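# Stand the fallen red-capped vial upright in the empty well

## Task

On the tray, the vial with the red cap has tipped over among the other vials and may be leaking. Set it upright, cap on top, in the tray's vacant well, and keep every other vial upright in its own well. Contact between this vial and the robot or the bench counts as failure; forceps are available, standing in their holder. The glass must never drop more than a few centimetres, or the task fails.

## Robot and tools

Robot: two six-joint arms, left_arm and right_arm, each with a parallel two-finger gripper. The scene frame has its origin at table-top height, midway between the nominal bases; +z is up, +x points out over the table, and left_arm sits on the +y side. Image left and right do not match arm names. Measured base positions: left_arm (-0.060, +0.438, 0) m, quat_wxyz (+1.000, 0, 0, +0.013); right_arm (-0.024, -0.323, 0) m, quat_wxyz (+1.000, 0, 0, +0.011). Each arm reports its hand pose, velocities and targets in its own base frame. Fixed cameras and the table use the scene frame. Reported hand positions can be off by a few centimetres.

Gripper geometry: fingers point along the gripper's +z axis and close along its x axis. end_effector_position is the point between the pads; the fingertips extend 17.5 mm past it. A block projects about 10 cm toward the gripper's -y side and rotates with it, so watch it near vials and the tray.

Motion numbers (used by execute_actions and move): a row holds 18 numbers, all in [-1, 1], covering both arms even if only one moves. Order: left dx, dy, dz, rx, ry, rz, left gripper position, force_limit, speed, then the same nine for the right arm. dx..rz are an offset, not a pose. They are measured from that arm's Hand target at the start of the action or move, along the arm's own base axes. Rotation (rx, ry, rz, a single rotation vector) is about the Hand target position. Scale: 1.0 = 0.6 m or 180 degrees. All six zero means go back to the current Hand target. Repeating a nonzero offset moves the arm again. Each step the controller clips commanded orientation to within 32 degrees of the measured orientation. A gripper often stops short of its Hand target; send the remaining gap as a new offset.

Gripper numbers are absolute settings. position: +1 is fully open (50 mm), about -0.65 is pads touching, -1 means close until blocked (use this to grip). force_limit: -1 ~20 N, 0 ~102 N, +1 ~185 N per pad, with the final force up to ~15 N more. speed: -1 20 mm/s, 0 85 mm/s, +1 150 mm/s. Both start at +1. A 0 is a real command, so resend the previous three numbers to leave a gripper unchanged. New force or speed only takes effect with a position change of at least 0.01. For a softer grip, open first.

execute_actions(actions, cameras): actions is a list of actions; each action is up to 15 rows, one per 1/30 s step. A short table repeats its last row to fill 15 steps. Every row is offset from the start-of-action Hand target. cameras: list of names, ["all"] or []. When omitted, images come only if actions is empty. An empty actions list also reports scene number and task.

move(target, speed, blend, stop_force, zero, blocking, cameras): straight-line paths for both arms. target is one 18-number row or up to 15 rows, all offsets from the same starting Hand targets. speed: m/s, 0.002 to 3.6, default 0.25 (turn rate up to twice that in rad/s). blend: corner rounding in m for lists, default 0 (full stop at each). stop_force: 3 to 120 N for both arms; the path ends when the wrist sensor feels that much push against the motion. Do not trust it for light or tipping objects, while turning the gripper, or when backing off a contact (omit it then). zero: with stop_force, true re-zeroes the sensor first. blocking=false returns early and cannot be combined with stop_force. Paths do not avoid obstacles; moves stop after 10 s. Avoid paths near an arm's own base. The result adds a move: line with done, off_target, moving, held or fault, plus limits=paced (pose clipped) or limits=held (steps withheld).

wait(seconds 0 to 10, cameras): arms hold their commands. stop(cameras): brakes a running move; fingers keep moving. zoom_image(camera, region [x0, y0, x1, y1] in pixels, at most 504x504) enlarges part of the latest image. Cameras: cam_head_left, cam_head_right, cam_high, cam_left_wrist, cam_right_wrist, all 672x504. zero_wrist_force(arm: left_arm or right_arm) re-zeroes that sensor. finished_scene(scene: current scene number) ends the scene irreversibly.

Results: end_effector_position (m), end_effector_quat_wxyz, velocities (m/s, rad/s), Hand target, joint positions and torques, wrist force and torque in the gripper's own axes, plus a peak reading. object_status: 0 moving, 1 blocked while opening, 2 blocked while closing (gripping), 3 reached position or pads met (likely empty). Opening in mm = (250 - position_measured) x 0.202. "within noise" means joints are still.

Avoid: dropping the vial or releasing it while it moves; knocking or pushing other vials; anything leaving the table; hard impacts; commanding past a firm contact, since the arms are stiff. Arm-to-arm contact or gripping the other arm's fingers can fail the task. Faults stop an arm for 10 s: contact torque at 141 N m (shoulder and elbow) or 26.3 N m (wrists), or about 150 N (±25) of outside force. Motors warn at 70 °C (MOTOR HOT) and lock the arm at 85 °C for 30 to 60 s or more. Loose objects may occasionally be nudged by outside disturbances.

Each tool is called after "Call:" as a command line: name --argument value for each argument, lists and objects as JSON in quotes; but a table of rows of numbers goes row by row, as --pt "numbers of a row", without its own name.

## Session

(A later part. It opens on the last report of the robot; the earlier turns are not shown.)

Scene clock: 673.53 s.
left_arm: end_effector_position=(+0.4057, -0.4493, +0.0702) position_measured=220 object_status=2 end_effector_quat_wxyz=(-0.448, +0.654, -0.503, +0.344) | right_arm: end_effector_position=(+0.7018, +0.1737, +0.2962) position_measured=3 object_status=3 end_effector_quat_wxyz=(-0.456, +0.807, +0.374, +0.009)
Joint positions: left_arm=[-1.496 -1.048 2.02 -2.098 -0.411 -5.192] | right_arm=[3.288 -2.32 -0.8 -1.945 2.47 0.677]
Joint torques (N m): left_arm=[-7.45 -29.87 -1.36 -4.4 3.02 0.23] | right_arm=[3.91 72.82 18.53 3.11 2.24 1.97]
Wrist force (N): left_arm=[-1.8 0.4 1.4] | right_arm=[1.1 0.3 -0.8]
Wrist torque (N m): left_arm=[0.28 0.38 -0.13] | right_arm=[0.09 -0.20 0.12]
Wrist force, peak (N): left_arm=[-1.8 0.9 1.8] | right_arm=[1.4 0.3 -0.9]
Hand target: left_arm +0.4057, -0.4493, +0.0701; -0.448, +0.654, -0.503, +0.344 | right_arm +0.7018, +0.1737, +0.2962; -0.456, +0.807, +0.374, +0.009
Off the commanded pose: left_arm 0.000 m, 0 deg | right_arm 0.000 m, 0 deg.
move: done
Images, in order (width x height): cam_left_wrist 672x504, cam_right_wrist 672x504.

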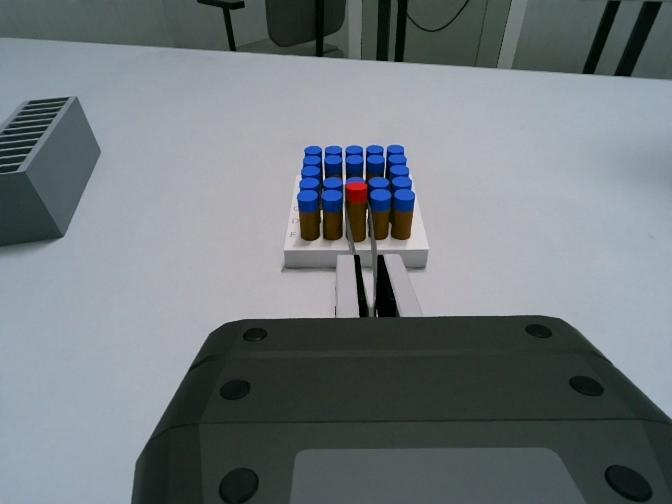

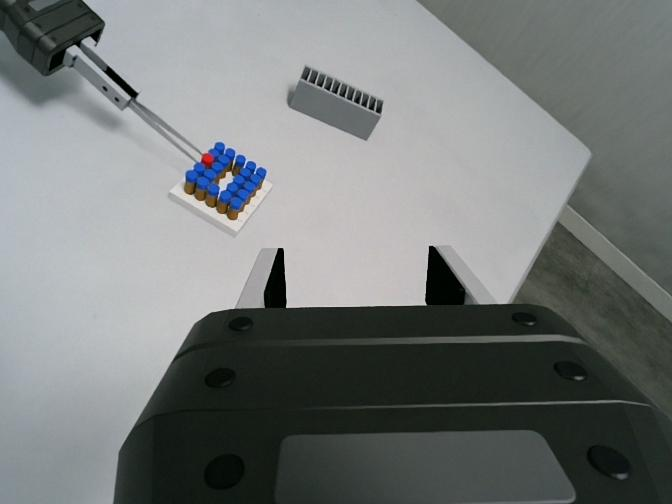

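Call:
move --target '[0.0011,0.0003,0.018,0,0,0,-0.5,-1,-1,0,0,0,0,0,0,1,1,1]' --speed 0.02 --cameras '["cam_left_wrist","cam_right_wrist"]'

Call:
zoom_image --camera "cam_left_wrist" --region '[310, 180, 410, 280]'

Call:
zoom_image --camera "cam_right_wrist" --region '[185, 130, 235, 180]'

Scene clock: 687.83 s.
left_arm: end_effector_position=(+0.4064, -0.4492, +0.0809) position_measured=220 object_status=2 end_effector_quat_wxyz=(-0.448, +0.654, -0.503, +0.344) | right_arm: end_effector_position=(+0.7018, +0.1737, +0.2962) position_measured=3 object_status=3 end_effector_quat_wxyz=(-0.456, +0.807, +0.374, +0.009)
Joint positions: left_arm=[-1.494 -1.07 2.017 -2.075 -0.411 -5.189] | right_arm=[3.288 -2.32 -0.8 -1.945 2.47 0.677]
Joint torques (N m): left_arm=[12.32 -44.47 -26.52 -0.27 4.79 2.44] | right_arm=[4.31 71.73 19.97 2.8 2.27 1.95]
Wrist force (N): left_arm=[-1.6 0.7 1.6] | right_arm=[1.2 0.4 -0.7]
Wrist torque (N m): left_arm=[0.25 0.37 -0.19] | right_arm=[0.11 -0.21 0.12]
Wrist force, peak (N): left_arm=[-2.0 0.7 1.8] | right_arm=[1.4 0.2 -0.9]
Hand target: left_arm +0.4064, -0.4492, +0.0809; -0.448, +0.654, -0.503, +0.344 | right_arm +0.7018, +0.1737, +0.2962; -0.456, +0.807, +0.374, +0.009
Off the commanded pose: left_arm 0.000 m, 0 deg | right_arm 0.000 m, 0 deg.
move: done
Images, in order (width x height): cam_left_wrist 672x504, cam_right_wrist 672x504.

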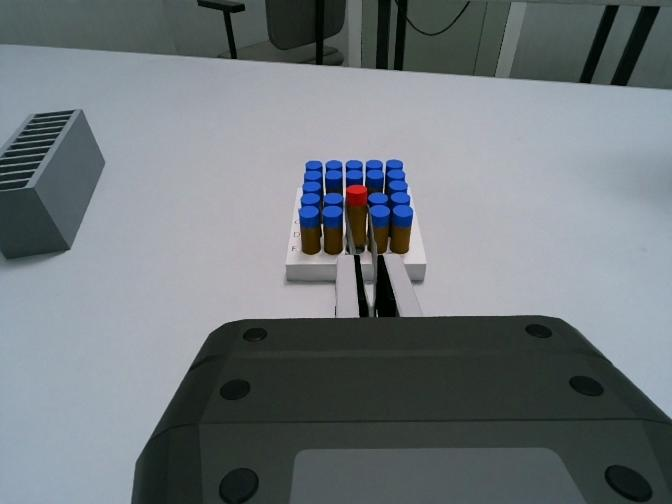

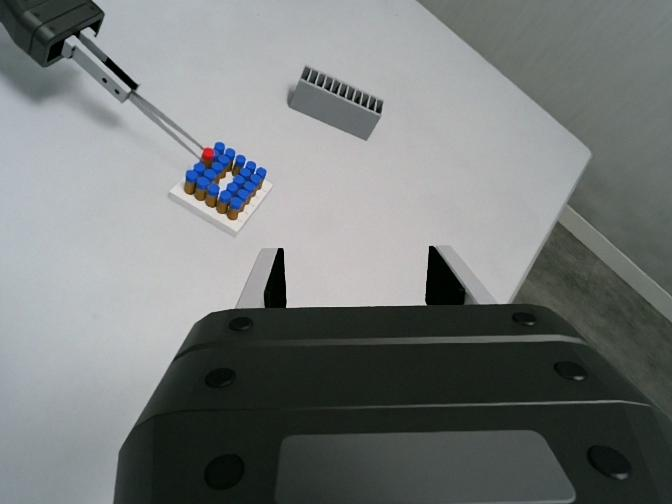

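Scaled by 5.040.

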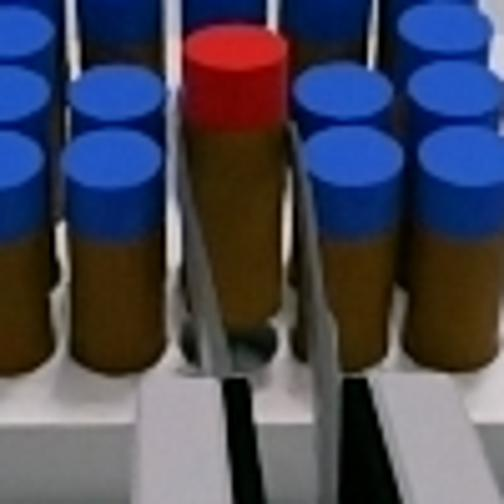

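Scaled by 10.080.

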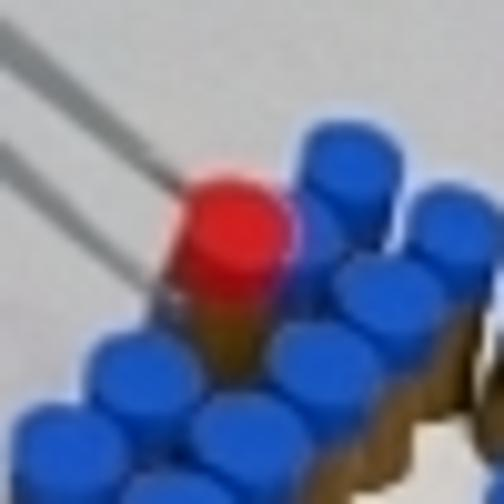

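Call:
move --pt "-0.0007 0.0007 0 0 0 0 -0.5 -1 -1 0 0 0 0 0 0 1 1 1" --pt "-0.0007 0.0007 -0.0115 0 0 0 -0.5 -1 -1 0 0 0 0 0 0 1 1 1" --speed 0.015 --cameras '["cam_left_wrist","cam_right_wrist"]'

Call:
zoom_image --camera "cam_left_wrist" --region '[310, 180, 410, 280]'

Call:
zoom_image --camera "cam_right_wrist" --region '[160, 110, 280, 230]'

Scene clock: 708.30 s.
left_arm: end_effector_position=(+0.4059, -0.4487, +0.0741) position_measured=220 object_status=2 end_effector_quat_wxyz=(-0.448, +0.654, -0.502, +0.344) | right_arm: end_effector_position=(+0.7018, +0.1737, +0.2962) position_measured=3 object_status=3 end_effector_quat_wxyz=(-0.456, +0.807, +0.374, +0.009)
Joint positions: left_arm=[-1.495 -1.057 2.021 -2.09 -0.411 -5.191] | right_arm=[3.288 -2.32 -0.8 -1.945 2.47 0.677]
Joint torques (N m): left_arm=[-11.39 -28.21 -2 -4.69 0.01 -0.04] | right_arm=[4.56 71.83 22.86 3.03 2.08 1.93]
Wrist force (N): left_arm=[-1.9 0.6 1.7] | right_arm=[1.2 0.4 -0.8]
Wrist torque (N m): left_arm=[0.23 0.41 -0.13] | right_arm=[0.10 -0.21 0.12]
Wrist force, peak (N): left_arm=[-1.8 1.2 1.8] | right_arm=[1.4 0.3 -1.0]
Hand target: left_arm +0.4059, -0.4487, +0.0740; -0.448, +0.654, -0.503, +0.344 | right_arm +0.7018, +0.1737, +0.2962; -0.456, +0.807, +0.374, +0.009
Off the commanded pose: left_arm 0.000 m, 0 deg | right_arm 0.000 m, 0 deg.
move: done
Images, in order (width x height): cam_left_wrist 672x504, cam_right_wrist 672x504.

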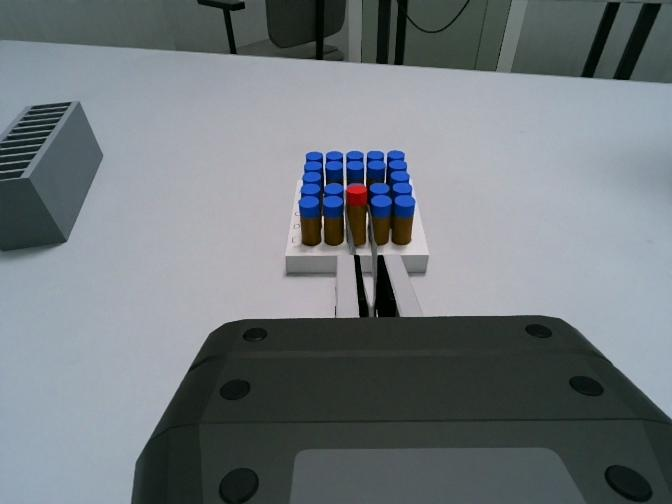

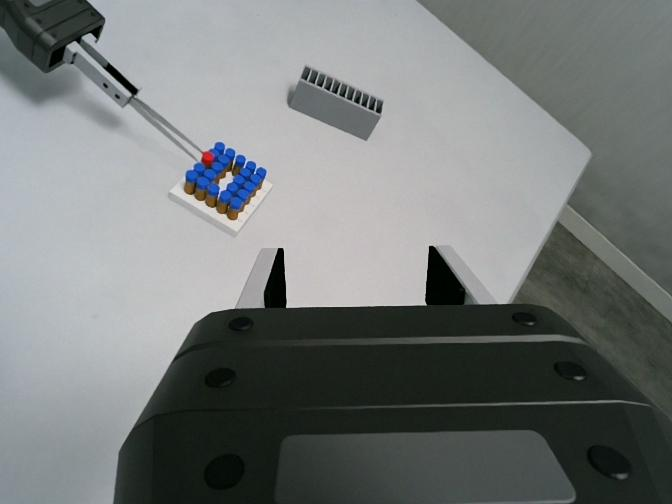

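Scaled by 5.040.

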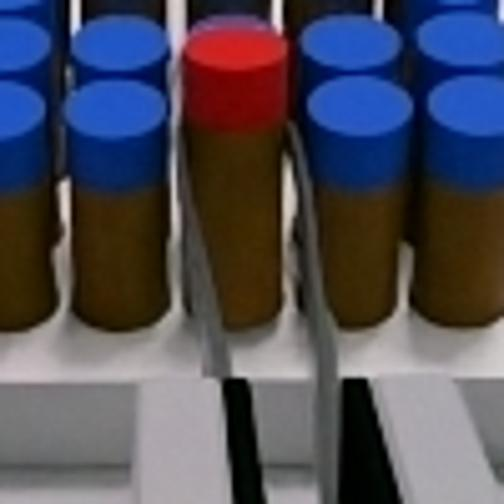

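Scaled by 4.200.

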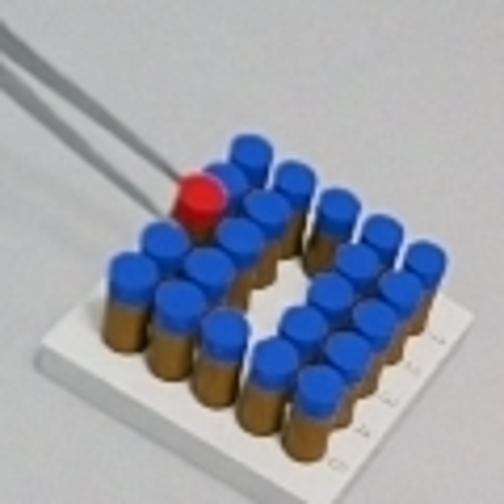

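Call:
zoom_image --camera "cam_left_wrist" --region '[325, 210, 390, 260]'

Call:
zoom_image --camera "cam_right_wrist" --region '[185, 140, 225, 180]'

Scaled by 7.754.

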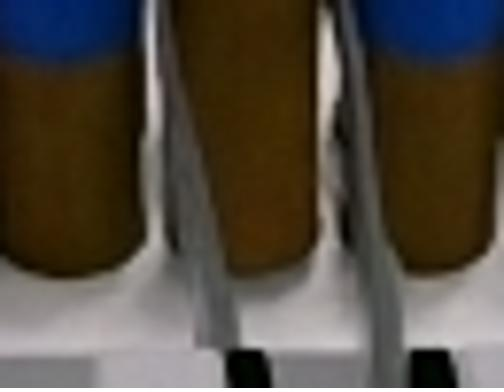

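Scaled by 12.600.

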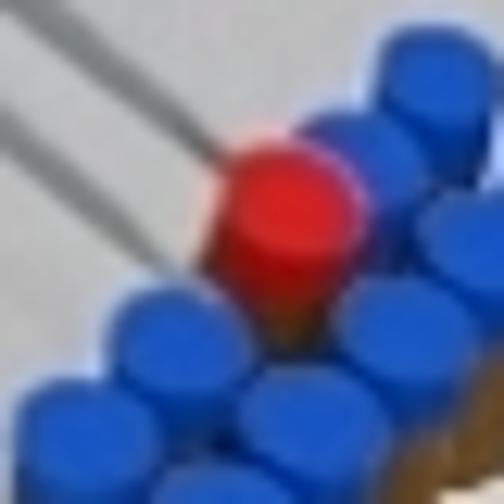

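Call:
move --pt "0.0016 0.0004 0 0 0 0 -0.5 -1 -1 0 0 0 0 0 0 1 1 1" --pt "0.0022 -0.0010 0 0 0 0 -0.5 -1 -1 0 0 0 0 0 0 1 1 1" --pt "0.0012 0.0018 0 0 0 0 -0.5 -1 -1 0 0 0 0 0 0 1 1 1" --pt "0.001 0.0003 0 0 0 0 -0.5 -1 -1 0 0 0 0 0 0 1 1 1" --pt "0.001 0.0003 -0.003 0 0 0 -0.5 -1 -1 0 0 0 0 0 0 1 1 1" --speed 0.015 --cameras '["cam_left_wrist","cam_right_wrist"]'

Call:
zoom_image --camera "cam_left_wrist" --region '[310, 180, 410, 280]'

Call:
zoom_image --camera "cam_right_wrist" --region '[160, 110, 280, 230]'

Scene clock: 726.30 s.
left_arm: end_effector_position=(+0.4065, -0.4485, +0.0723) position_measured=220 object_status=2 end_effector_quat_wxyz=(-0.448, +0.654, -0.503, +0.344) | right_arm: end_effector_position=(+0.7018, +0.1737, +0.2962) position_measured=3 object_status=3 end_effector_quat_wxyz=(-0.456, +0.807, +0.374, +0.009)
Joint positions: left_arm=[-1.494 -1.053 2.022 -2.098 -0.411 -5.188] | right_arm=[3.288 -2.32 -0.8 -1.945 2.47 0.677]
Joint torques (N m): left_arm=[-12.78 -29.42 -26.11 -4.67 -0.41 -2.29] | right_arm=[4.6 71.66 21.75 2.57 2.25 2.1]
Wrist force (N): left_arm=[-1.7 0.9 1.7] | right_arm=[1.1 0.3 -0.8]
Wrist torque (N m): left_arm=[0.27 0.39 -0.12] | right_arm=[0.09 -0.21 0.12]
Wrist force, peak (N): left_arm=[-2.1 1.1 1.8] | right_arm=[1.4 0.3 -1.0]
Hand target: left_arm +0.4065, -0.4486, +0.0722; -0.448, +0.654, -0.503, +0.344 | right_arm +0.7018, +0.1737, +0.2962; -0.456, +0.807, +0.374, +0.009
Off the commanded pose: left_arm 0.000 m, 0 deg | right_arm 0.000 m, 0 deg.
move: done
Images, in order (width x height): cam_left_wrist 672x504, cam_right_wrist 672x504.

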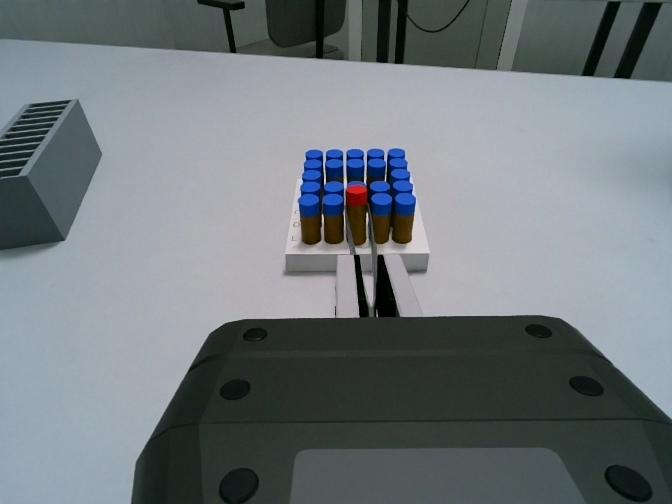

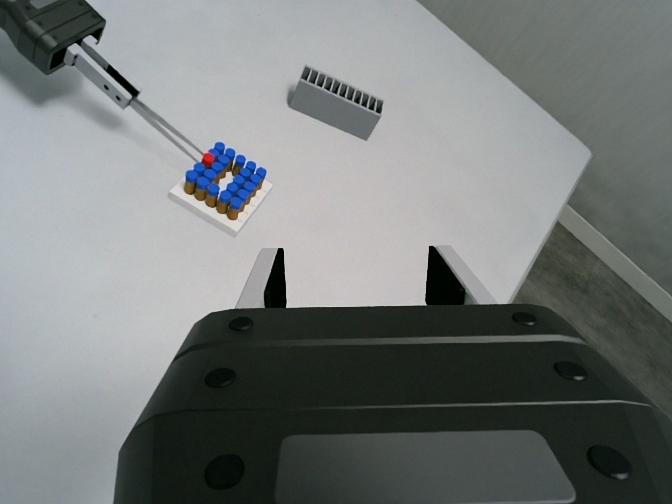

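Scaled by 5.040.

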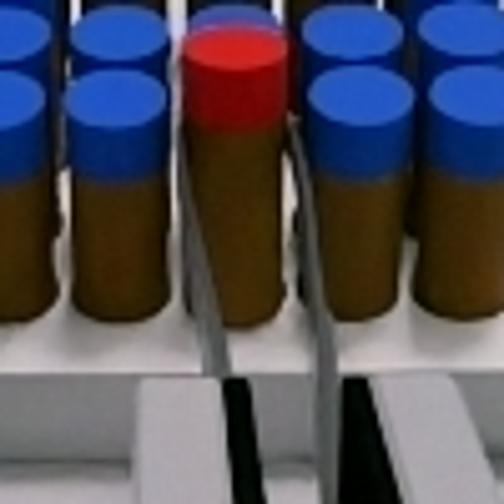

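Scaled by 4.200.

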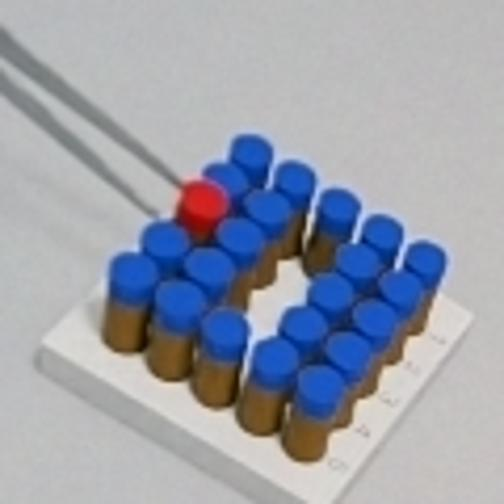

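Call:
move --pt "0 0 0.017 0 0 0 -0.5 -1 -1 0 0 0 0 0 0 1 1 1" --pt "-0.0092 -0.0024 0.002 0.0071 -0.0268 0 -0.5 -1 -1 0 0 0 0 0 0 1 1 1" --speed 0.02 --cameras '["cam_left_wrist","cam_right_wrist"]'

Call:
zoom_image --camera "cam_left_wrist" --region '[310, 180, 410, 280]'

Call:
zoom_image --camera "cam_right_wrist" --region '[185, 130, 235, 180]'

Scene clock: 741.60 s.
left_arm: end_effector_position=(+0.4010, -0.4500, +0.0734) position_measured=220 object_status=2 end_effector_quat_wxyz=(-0.476, +0.634, -0.487, +0.366) | right_arm: end_effector_position=(+0.7018, +0.1737, +0.2962) position_measured=3 object_status=3 end_effector_quat_wxyz=(-0.456, +0.807, +0.374, +0.009)
Joint positions: left_arm=[-1.518 -1.03 1.999 -1.921 -0.349 -5.361] | right_arm=[3.288 -2.32 -0.8 -1.945 2.47 0.677]
Joint torques (N m): left_arm=[-12.21 -29.97 -24.93 0.22 4.42 -2.66] | right_arm=[3.37 70.44 19.5 3.14 1.92 1.94]
Wrist force (N): left_arm=[-1.8 1.0 1.8] | right_arm=[1.1 0.4 -0.8]
Wrist torque (N m): left_arm=[0.27 0.41 -0.11] | right_arm=[0.11 -0.21 0.12]
Wrist force, peak (N): left_arm=[-1.7 1.1 2.2] | right_arm=[1.5 0.3 -0.9]
Hand target: left_arm +0.4010, -0.4500, +0.0734; -0.476, +0.634, -0.487, +0.366 | right_arm +0.7018, +0.1737, +0.2962; -0.456, +0.807, +0.374, +0.009
Off the commanded pose: left_arm 0.000 m, 0 deg | right_arm 0.000 m, 0 deg.
move: done
Images, in order (width x height): cam_left_wrist 672x504, cam_right_wrist 672x504.

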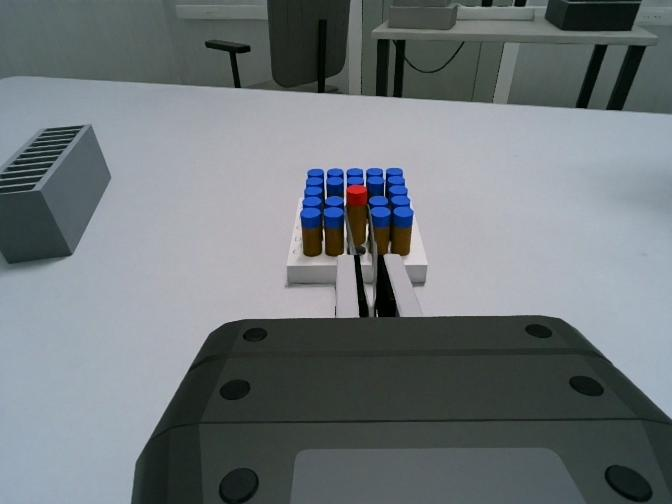

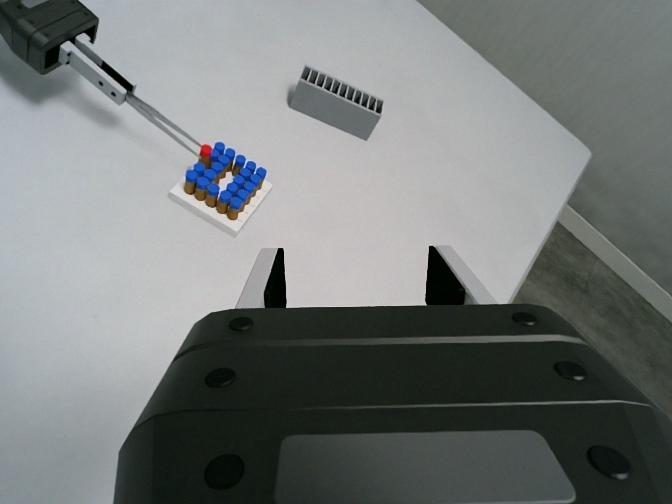

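Scaled by 5.040.

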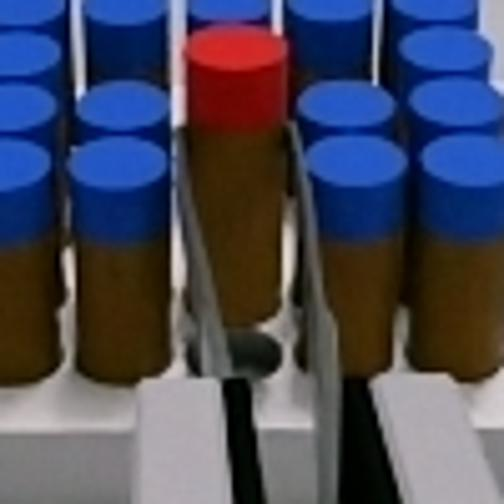

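Scaled by 10.080.

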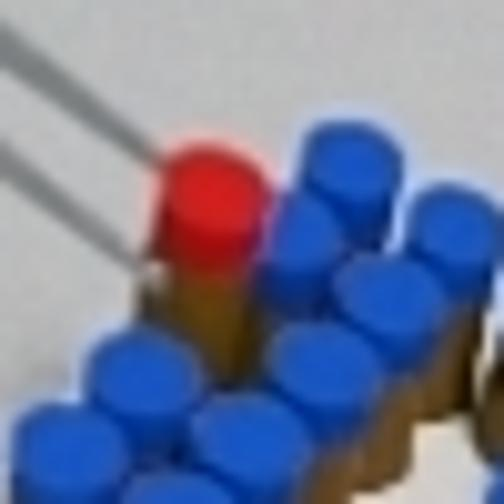

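Call:
zoom_image --camera "cam_right_wrist" --region '[195, 140, 220, 170]'

Call:
zoom_image --camera "cam_left_wrist" --region '[330, 180, 380, 260]'

Scaled by 16.800.

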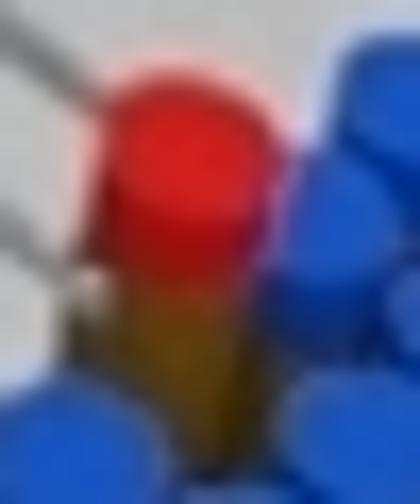

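Scaled by 6.300.

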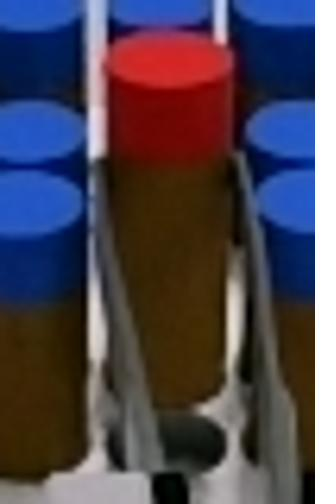

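Call:
move --pt "-0.0010 -0.0003 -0.010 0 0 0 -0.5 -1 -1 0 0 0 0 0 0 1 1 1" --speed 0.02 --cameras '["cam_left_wrist","cam_right_wrist"]'

Call:
zoom_image --camera "cam_left_wrist" --region '[310, 180, 410, 280]'

Call:
zoom_image --camera "cam_right_wrist" --region '[185, 130, 235, 180]'

Scene clock: 770.13 s.
left_arm: end_effector_position=(+0.4004, -0.4502, +0.0675) position_measured=220 object_status=2 end_effector_quat_wxyz=(-0.476, +0.634, -0.487, +0.366) | right_arm: end_effector_position=(+0.7018, +0.1737, +0.2962) position_measured=3 object_status=3 end_effector_quat_wxyz=(-0.456, +0.807, +0.374, +0.009)
Joint positions: left_arm=[-1.519 -1.017 2 -1.931 -0.35 -5.364] | right_arm=[3.288 -2.32 -0.8 -1.945 2.47 0.677]
Joint torques (N m): left_arm=[-12.32 -27.6 -1.47 -3.93 -0.74 -2.44] | right_arm=[4.02 71.73 19.51 2.87 1.72 1.77]
Wrist force (N): left_arm=[-1.5 0.8 2.0] | right_arm=[1.2 0.5 -0.8]
Wrist torque (N m): left_arm=[0.25 0.36 -0.11] | right_arm=[0.13 -0.22 0.12]
Wrist force, peak (N): left_arm=[-1.7 1.3 1.9] | right_arm=[1.4 0.3 -0.9]
Hand target: left_arm +0.4004, -0.4502, +0.0674; -0.476, +0.634, -0.487, +0.366 | right_arm +0.7018, +0.1737, +0.2962; -0.456, +0.807, +0.374, +0.009
Off the commanded pose: left_arm 0.000 m, 0 deg | right_arm 0.000 m, 0 deg.
move: done
Images, in order (width x height): cam_left_wrist 672x504, cam_right_wrist 672x504.

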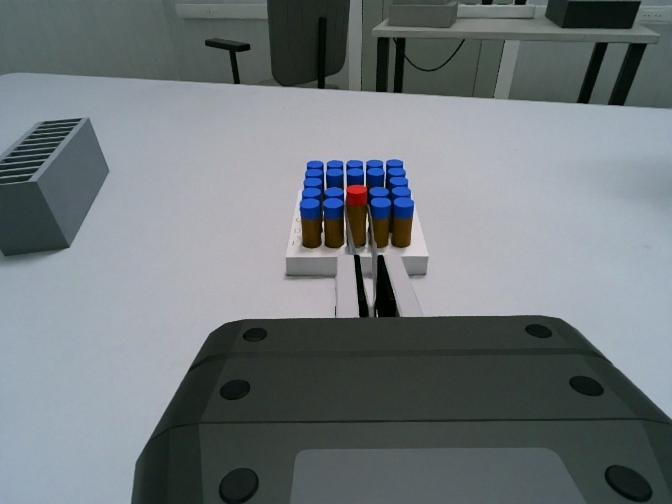

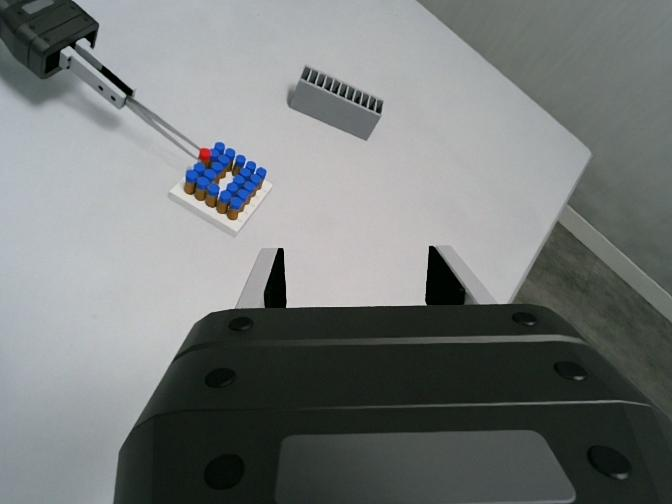

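Scaled by 5.040.

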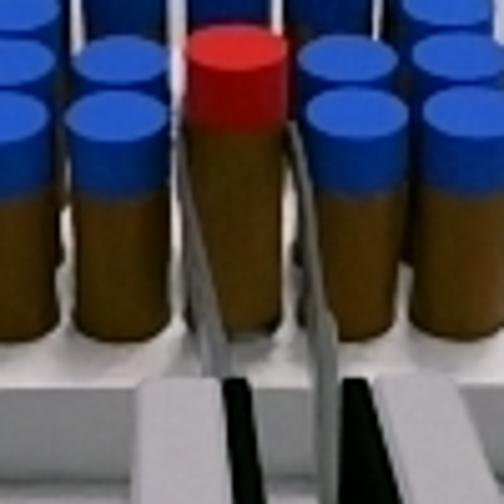

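Scaled by 10.080.

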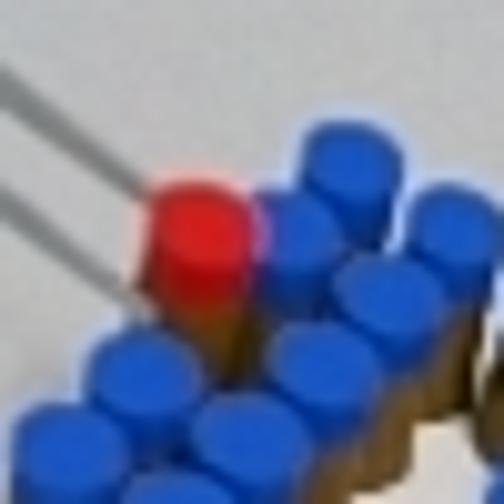

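Call:
move --pt "0 0 -0.007 0 0 0 -0.5 -1 -1 0 0 0 0 0 0 1 1 1" --speed 0.02 --cameras '["cam_left_wrist","cam_right_wrist"]'

Call:
zoom_image --camera "cam_left_wrist" --region '[310, 180, 410, 280]'

Call:
zoom_image --camera "cam_right_wrist" --region '[185, 130, 235, 180]'

Scene clock: 776.40 s.
left_arm: end_effector_position=(+0.4004, -0.4502, +0.0633) position_measured=220 object_status=2 end_effector_quat_wxyz=(-0.476, +0.634, -0.487, +0.366) | right_arm: end_effector_position=(+0.7018, +0.1737, +0.2962) position_measured=3 object_status=3 end_effector_quat_wxyz=(-0.456, +0.807, +0.374, +0.009)
Joint positions: left_arm=[-1.519 -1.008 2.001 -1.941 -0.35 -5.365] | right_arm=[3.288 -2.32 -0.8 -1.945 2.47 0.677]
Joint torques (N m): left_arm=[-11.39 -27.39 -0.47 -3.97 -0.64 -1.37] | right_arm=[4.28 70.69 21.29 2.57 1.99 1.99]
Wrist force (N): left_arm=[-1.5 1.1 1.7] | right_arm=[1.1 0.2 -0.8]
Wrist torque (N m): left_arm=[0.30 0.34 -0.10] | right_arm=[0.08 -0.19 0.12]
Wrist force, peak (N): left_arm=[-1.6 1.0 2.2] | right_arm=[1.4 0.4 -0.8]
Hand target: left_arm +0.4004, -0.4502, +0.0632; -0.476, +0.634, -0.487, +0.366 | right_arm +0.7018, +0.1737, +0.2962; -0.456, +0.807, +0.374, +0.009
Off the commanded pose: left_arm 0.000 m, 0 deg | right_arm 0.000 m, 0 deg.
move: done
Images, in order (width x height): cam_left_wrist 672x504, cam_right_wrist 672x504.

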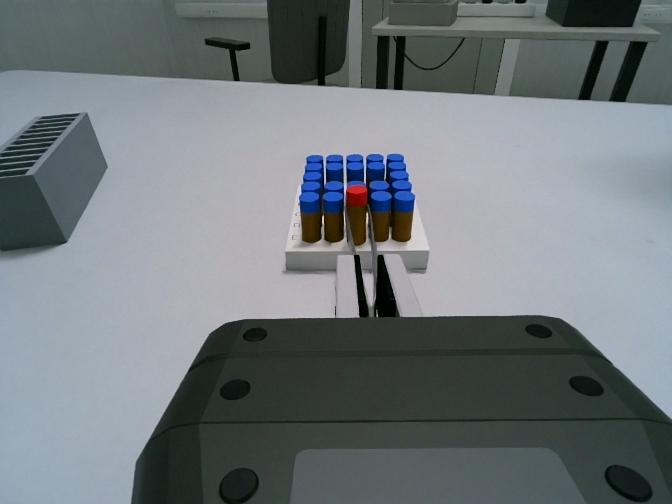

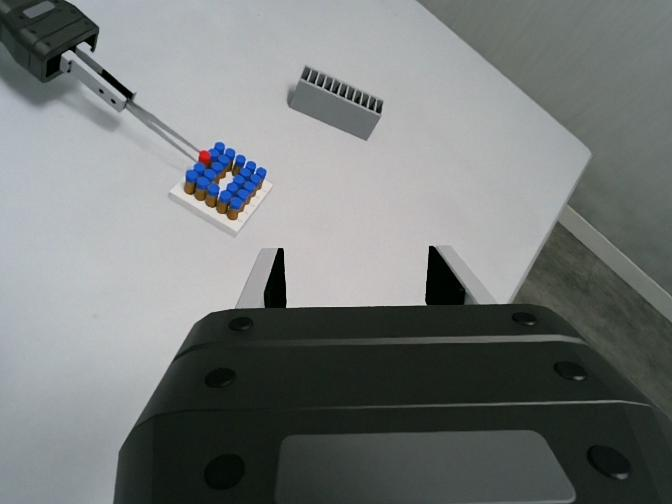

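Scaled by 5.040.

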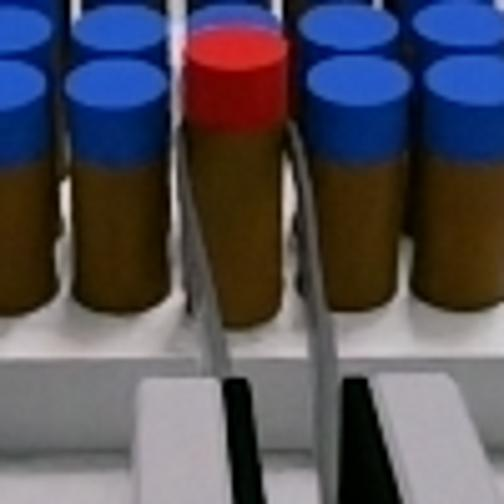

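Scaled by 10.080.

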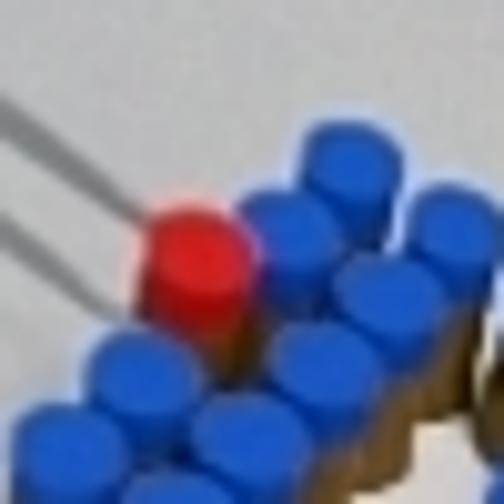

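Call:
move --pt "0 0 0.008 0 0 0 -0.5 -1 -1 0 0 0 0 0 0 1 1 1" --pt "0.0048 0.0013 0.008 0 0 0 -0.5 -1 -1 0 0 0 0 0 0 1 1 1" --pt "0.0048 0.0013 0 0 0 0 -0.5 -1 -1 0 0 0 0 0 0 1 1 1" --speed 0.02 --cameras '["cam_left_wrist","cam_right_wrist"]'

Call:
zoom_image --camera "cam_left_wrist" --region '[310, 180, 410, 280]'

Call:
zoom_image --camera "cam_right_wrist" --region '[185, 130, 235, 180]'

Scene clock: 783.80 s.
left_arm: end_effector_position=(+0.4033, -0.4494, +0.0633) position_measured=220 object_status=2 end_effector_quat_wxyz=(-0.476, +0.634, -0.487, +0.366) | right_arm: end_effector_position=(+0.7018, +0.1737, +0.2962) position_measured=3 object_status=3 end_effector_quat_wxyz=(-0.456, +0.807, +0.374, +0.009)
Joint positions: left_arm=[-1.514 -1.007 2.003 -1.957 -0.346 -5.351] | right_arm=[3.288 -2.32 -0.8 -1.945 2.47 0.677]
Joint torques (N m): left_arm=[11.55 -29.87 0.66 -4.16 4.53 2.7] | right_arm=[4.95 71.36 21.47 2.59 1.97 2.09]
Wrist force (N): left_arm=[-1.5 0.9 1.9] | right_arm=[1.2 0.2 -0.6]
Wrist torque (N m): left_arm=[0.26 0.35 -0.18] | right_arm=[0.08 -0.21 0.12]
Wrist force, peak (N): left_arm=[-1.6 1.1 2.2] | right_arm=[1.4 0.4 -0.9]
Hand target: left_arm +0.4033, -0.4494, +0.0632; -0.476, +0.634, -0.487, +0.366 | right_arm +0.7018, +0.1737, +0.2962; -0.456, +0.807, +0.374, +0.009
Off the commanded pose: left_arm 0.000 m, 0 deg | right_arm 0.000 m, 0 deg.
move: done
Images, in order (width x height): cam_left_wrist 672x504, cam_right_wrist 672x504.

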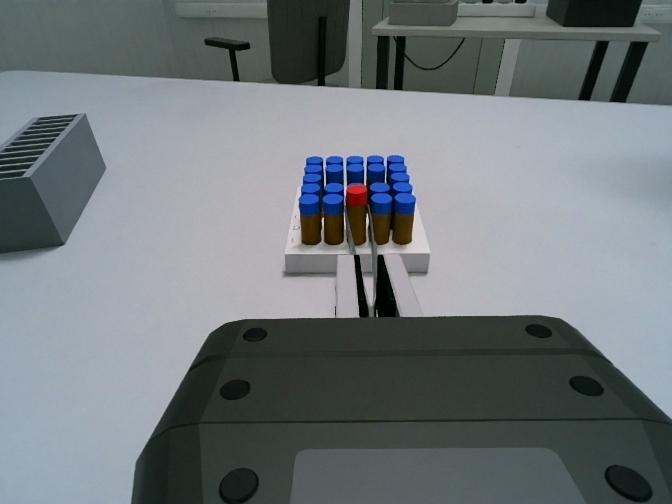

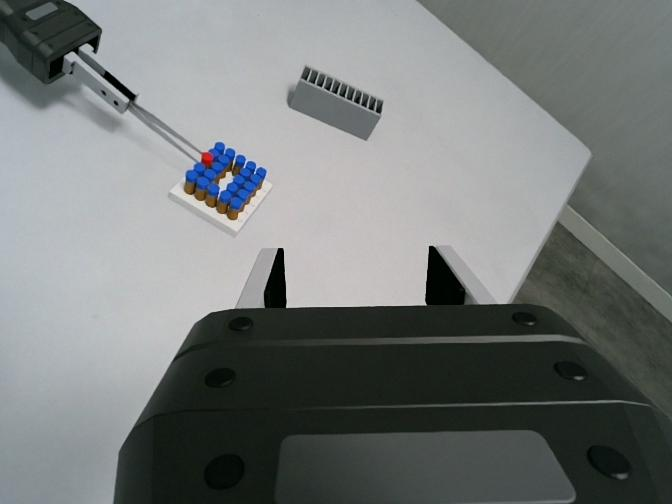

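Scaled by 5.040.

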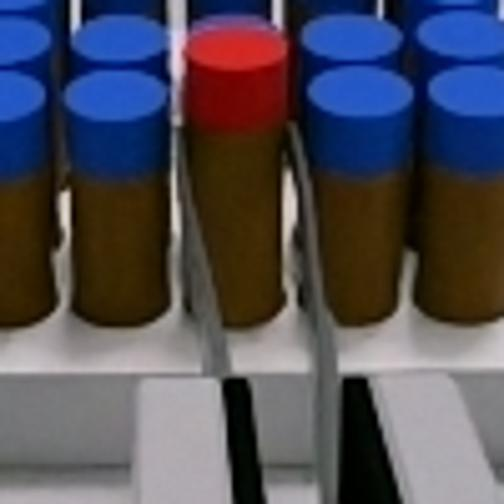

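Scaled by 10.080.

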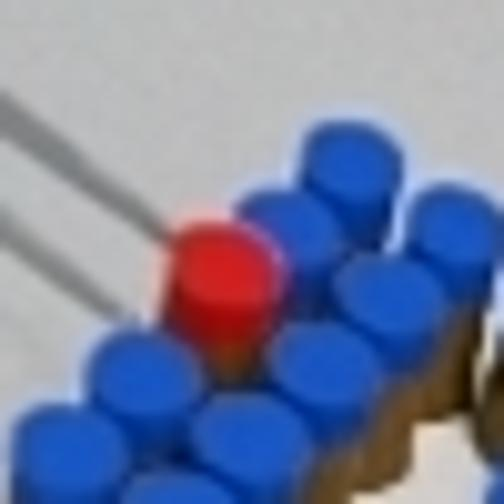

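Call:
move --pt "0.0002 -0.0010 0.005 0 0 0 -0.5 -1 -1 0 0 0 0 0 0 1 1 1" --pt "0.0009 -0.0008 0.005 0 0 0 -0.5 -1 -1 0 0 0 0 0 0 1 1 1" --pt "0.0009 -0.0008 -0.003 0 0 0 -0.5 -1 -1 0 0 0 0 0 0 1 1 1" --speed 0.02 --cameras '["cam_left_wrist","cam_right_wrist"]'

Call:
zoom_image --camera "cam_left_wrist" --region '[310, 180, 410, 280]'

Call:
zoom_image --camera "cam_right_wrist" --region '[185, 130, 235, 180]'

Scene clock: 796.63 s.
left_arm: end_effector_position=(+0.4038, -0.4499, +0.0615) position_measured=220 object_status=2 end_effector_quat_wxyz=(-0.476, +0.634, -0.487, +0.366) | right_arm: end_effector_position=(+0.7018, +0.1737, +0.2962) position_measured=3 object_status=3 end_effector_quat_wxyz=(-0.456, +0.807, +0.374, +0.009)
Joint positions: left_arm=[-1.513 -1.002 2.002 -1.963 -0.346 -5.349] | right_arm=[3.288 -2.32 -0.8 -1.945 2.47 0.677]
Joint torques (N m): left_arm=[11.69 -29.56 -0.58 -4.34 4.35 2.6] | right_arm=[5.6 72.72 22.23 2.66 1.84 2.27]
Wrist force (N): left_arm=[-1.5 0.8 1.7] | right_arm=[1.1 0.4 -0.8]
Wrist torque (N m): left_arm=[0.30 0.36 -0.18] | right_arm=[0.11 -0.21 0.12]
Wrist force, peak (N): left_arm=[-1.8 1.1 2.0] | right_arm=[1.5 0.3 -0.8]
Hand target: left_arm +0.4038, -0.4499, +0.0614; -0.476, +0.634, -0.487, +0.366 | right_arm +0.7018, +0.1737, +0.2962; -0.456, +0.807, +0.374, +0.009
Off the commanded pose: left_arm 0.000 m, 0 deg | right_arm 0.000 m, 0 deg.
move: done
Images, in order (width x height): cam_left_wrist 672x504, cam_right_wrist 672x504.

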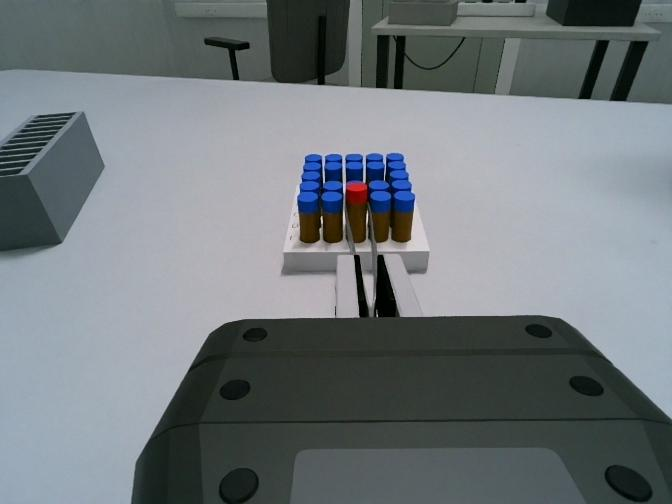

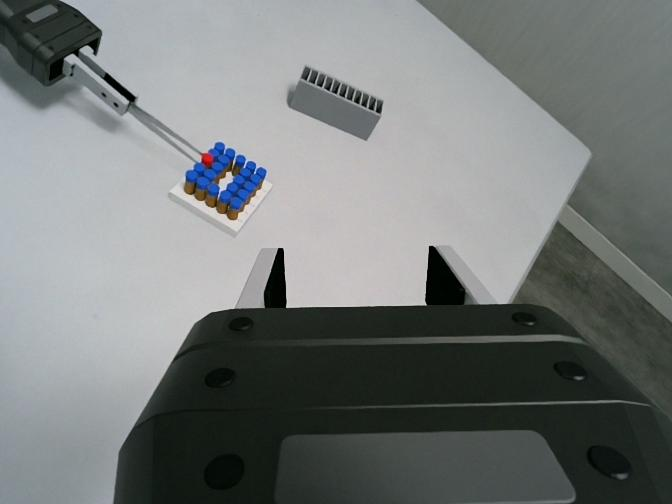

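Scaled by 5.040.

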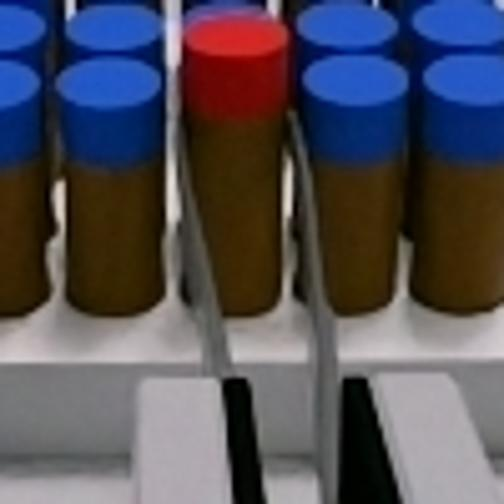

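Scaled by 10.080.

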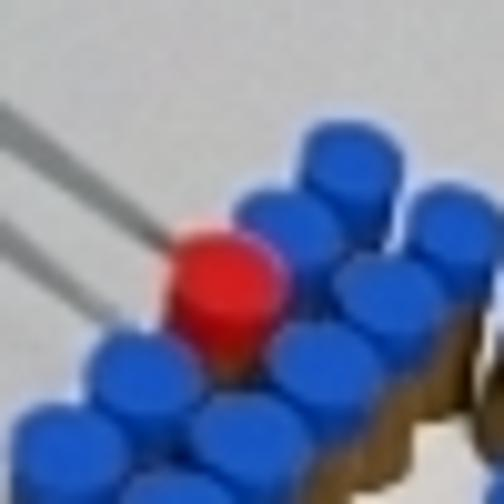

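Call:
move --pt "0.0015 0 0 0 0 0 -0.5 -1 -1 0 0 0 0 0 0 1 1 1" --pt "0.001 0.0015 0 0 0 0 -0.5 -1 -1 0 0 0 0 0 0 1 1 1" --pt "-0.002 0.001 0 0 0 0 -0.5 -1 -1 0 0 0 0 0 0 1 1 1" --pt "-0.002 -0.0018 0 0 0 0 -0.5 -1 -1 0 0 0 0 0 0 1 1 1" --pt "0.001 -0.0025 0 0 0 0 -0.5 -1 -1 0 0 0 0 0 0 1 1 1" --pt "0.003 0 0 0 0 0 -0.5 -1 -1 0 0 0 0 0 0 1 1 1" --pt "0.001 0.0025 0 0 0 0 -0.5 -1 -1 0 0 0 0 0 0 1 1 1" --pt "0 0 0 0 0 0 -0.5 -1 -1 0 0 0 0 0 0 1 1 1" --speed 0.015 --cameras '["cam_left_wrist","cam_right_wrist"]'

Call:
zoom_image --camera "cam_left_wrist" --region '[310, 180, 410, 280]'

Call:
zoom_image --camera "cam_right_wrist" --region '[185, 130, 235, 180]'

Scene clock: 813.93 s.
left_arm: end_effector_position=(+0.4039, -0.4498, +0.0615) position_measured=220 object_status=2 end_effector_quat_wxyz=(-0.476, +0.634, -0.487, +0.366) | right_arm: end_effector_position=(+0.7018, +0.1737, +0.2962) position_measured=3 object_status=3 end_effector_quat_wxyz=(-0.456, +0.807, +0.374, +0.009)
Joint positions: left_arm=[-1.513 -1.002 2.002 -1.964 -0.346 -5.349] | right_arm=[3.288 -2.32 -0.8 -1.945 2.47 0.677]
Joint torques (N m): left_arm=[-13.02 -29.66 -24.21 -0.22 -0.6 -2.54] | right_arm=[4.75 72.17 20.58 2.51 1.7 2.07]
Wrist force (N): left_arm=[-1.7 1.0 2.1] | right_arm=[1.2 0.4 -0.8]
Wrist torque (N m): left_arm=[0.31 0.35 -0.10] | right_arm=[0.10 -0.21 0.12]
Wrist force, peak (N): left_arm=[-1.7 0.5 2.6] | right_arm=[1.5 0.4 -0.7]
Hand target: left_arm +0.4038, -0.4499, +0.0614; -0.476, +0.634, -0.487, +0.366 | right_arm +0.7018, +0.1737, +0.2962; -0.456, +0.807, +0.374, +0.009
Off the commanded pose: left_arm 0.000 m, 0 deg | right_arm 0.000 m, 0 deg.
move: done
Images, in order (width x height): cam_left_wrist 672x504, cam_right_wrist 672x504.

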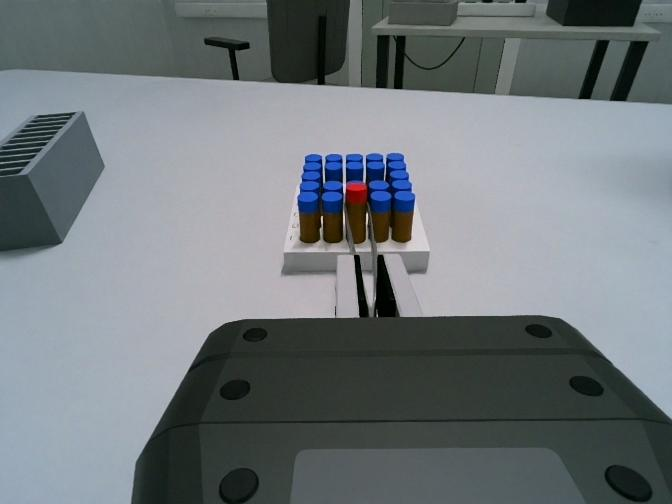

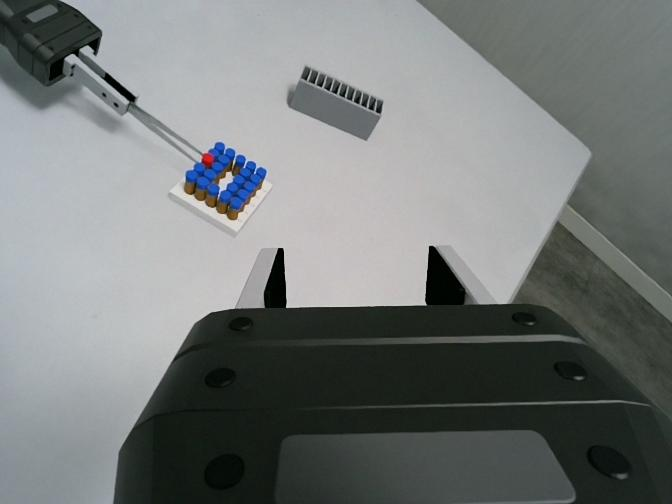

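Scaled by 5.040.

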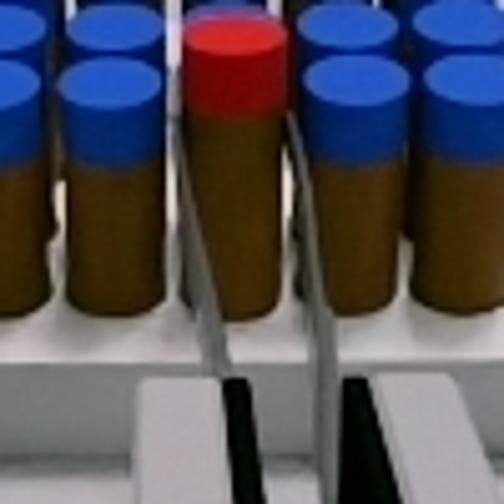

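Scaled by 10.080.

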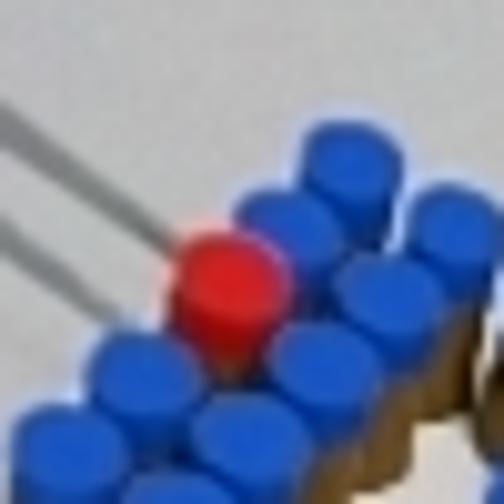

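Call:
zoom_image --camera "cam_left_wrist" --region '[335, 222, 375, 252]'

Scaled by 12.600.

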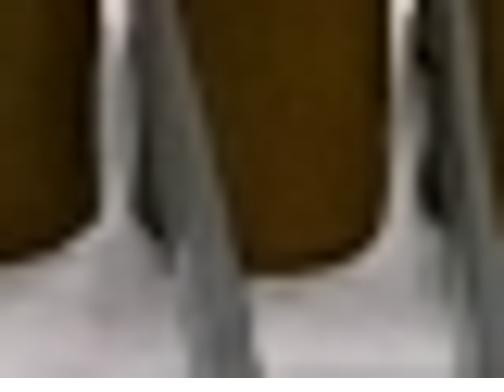

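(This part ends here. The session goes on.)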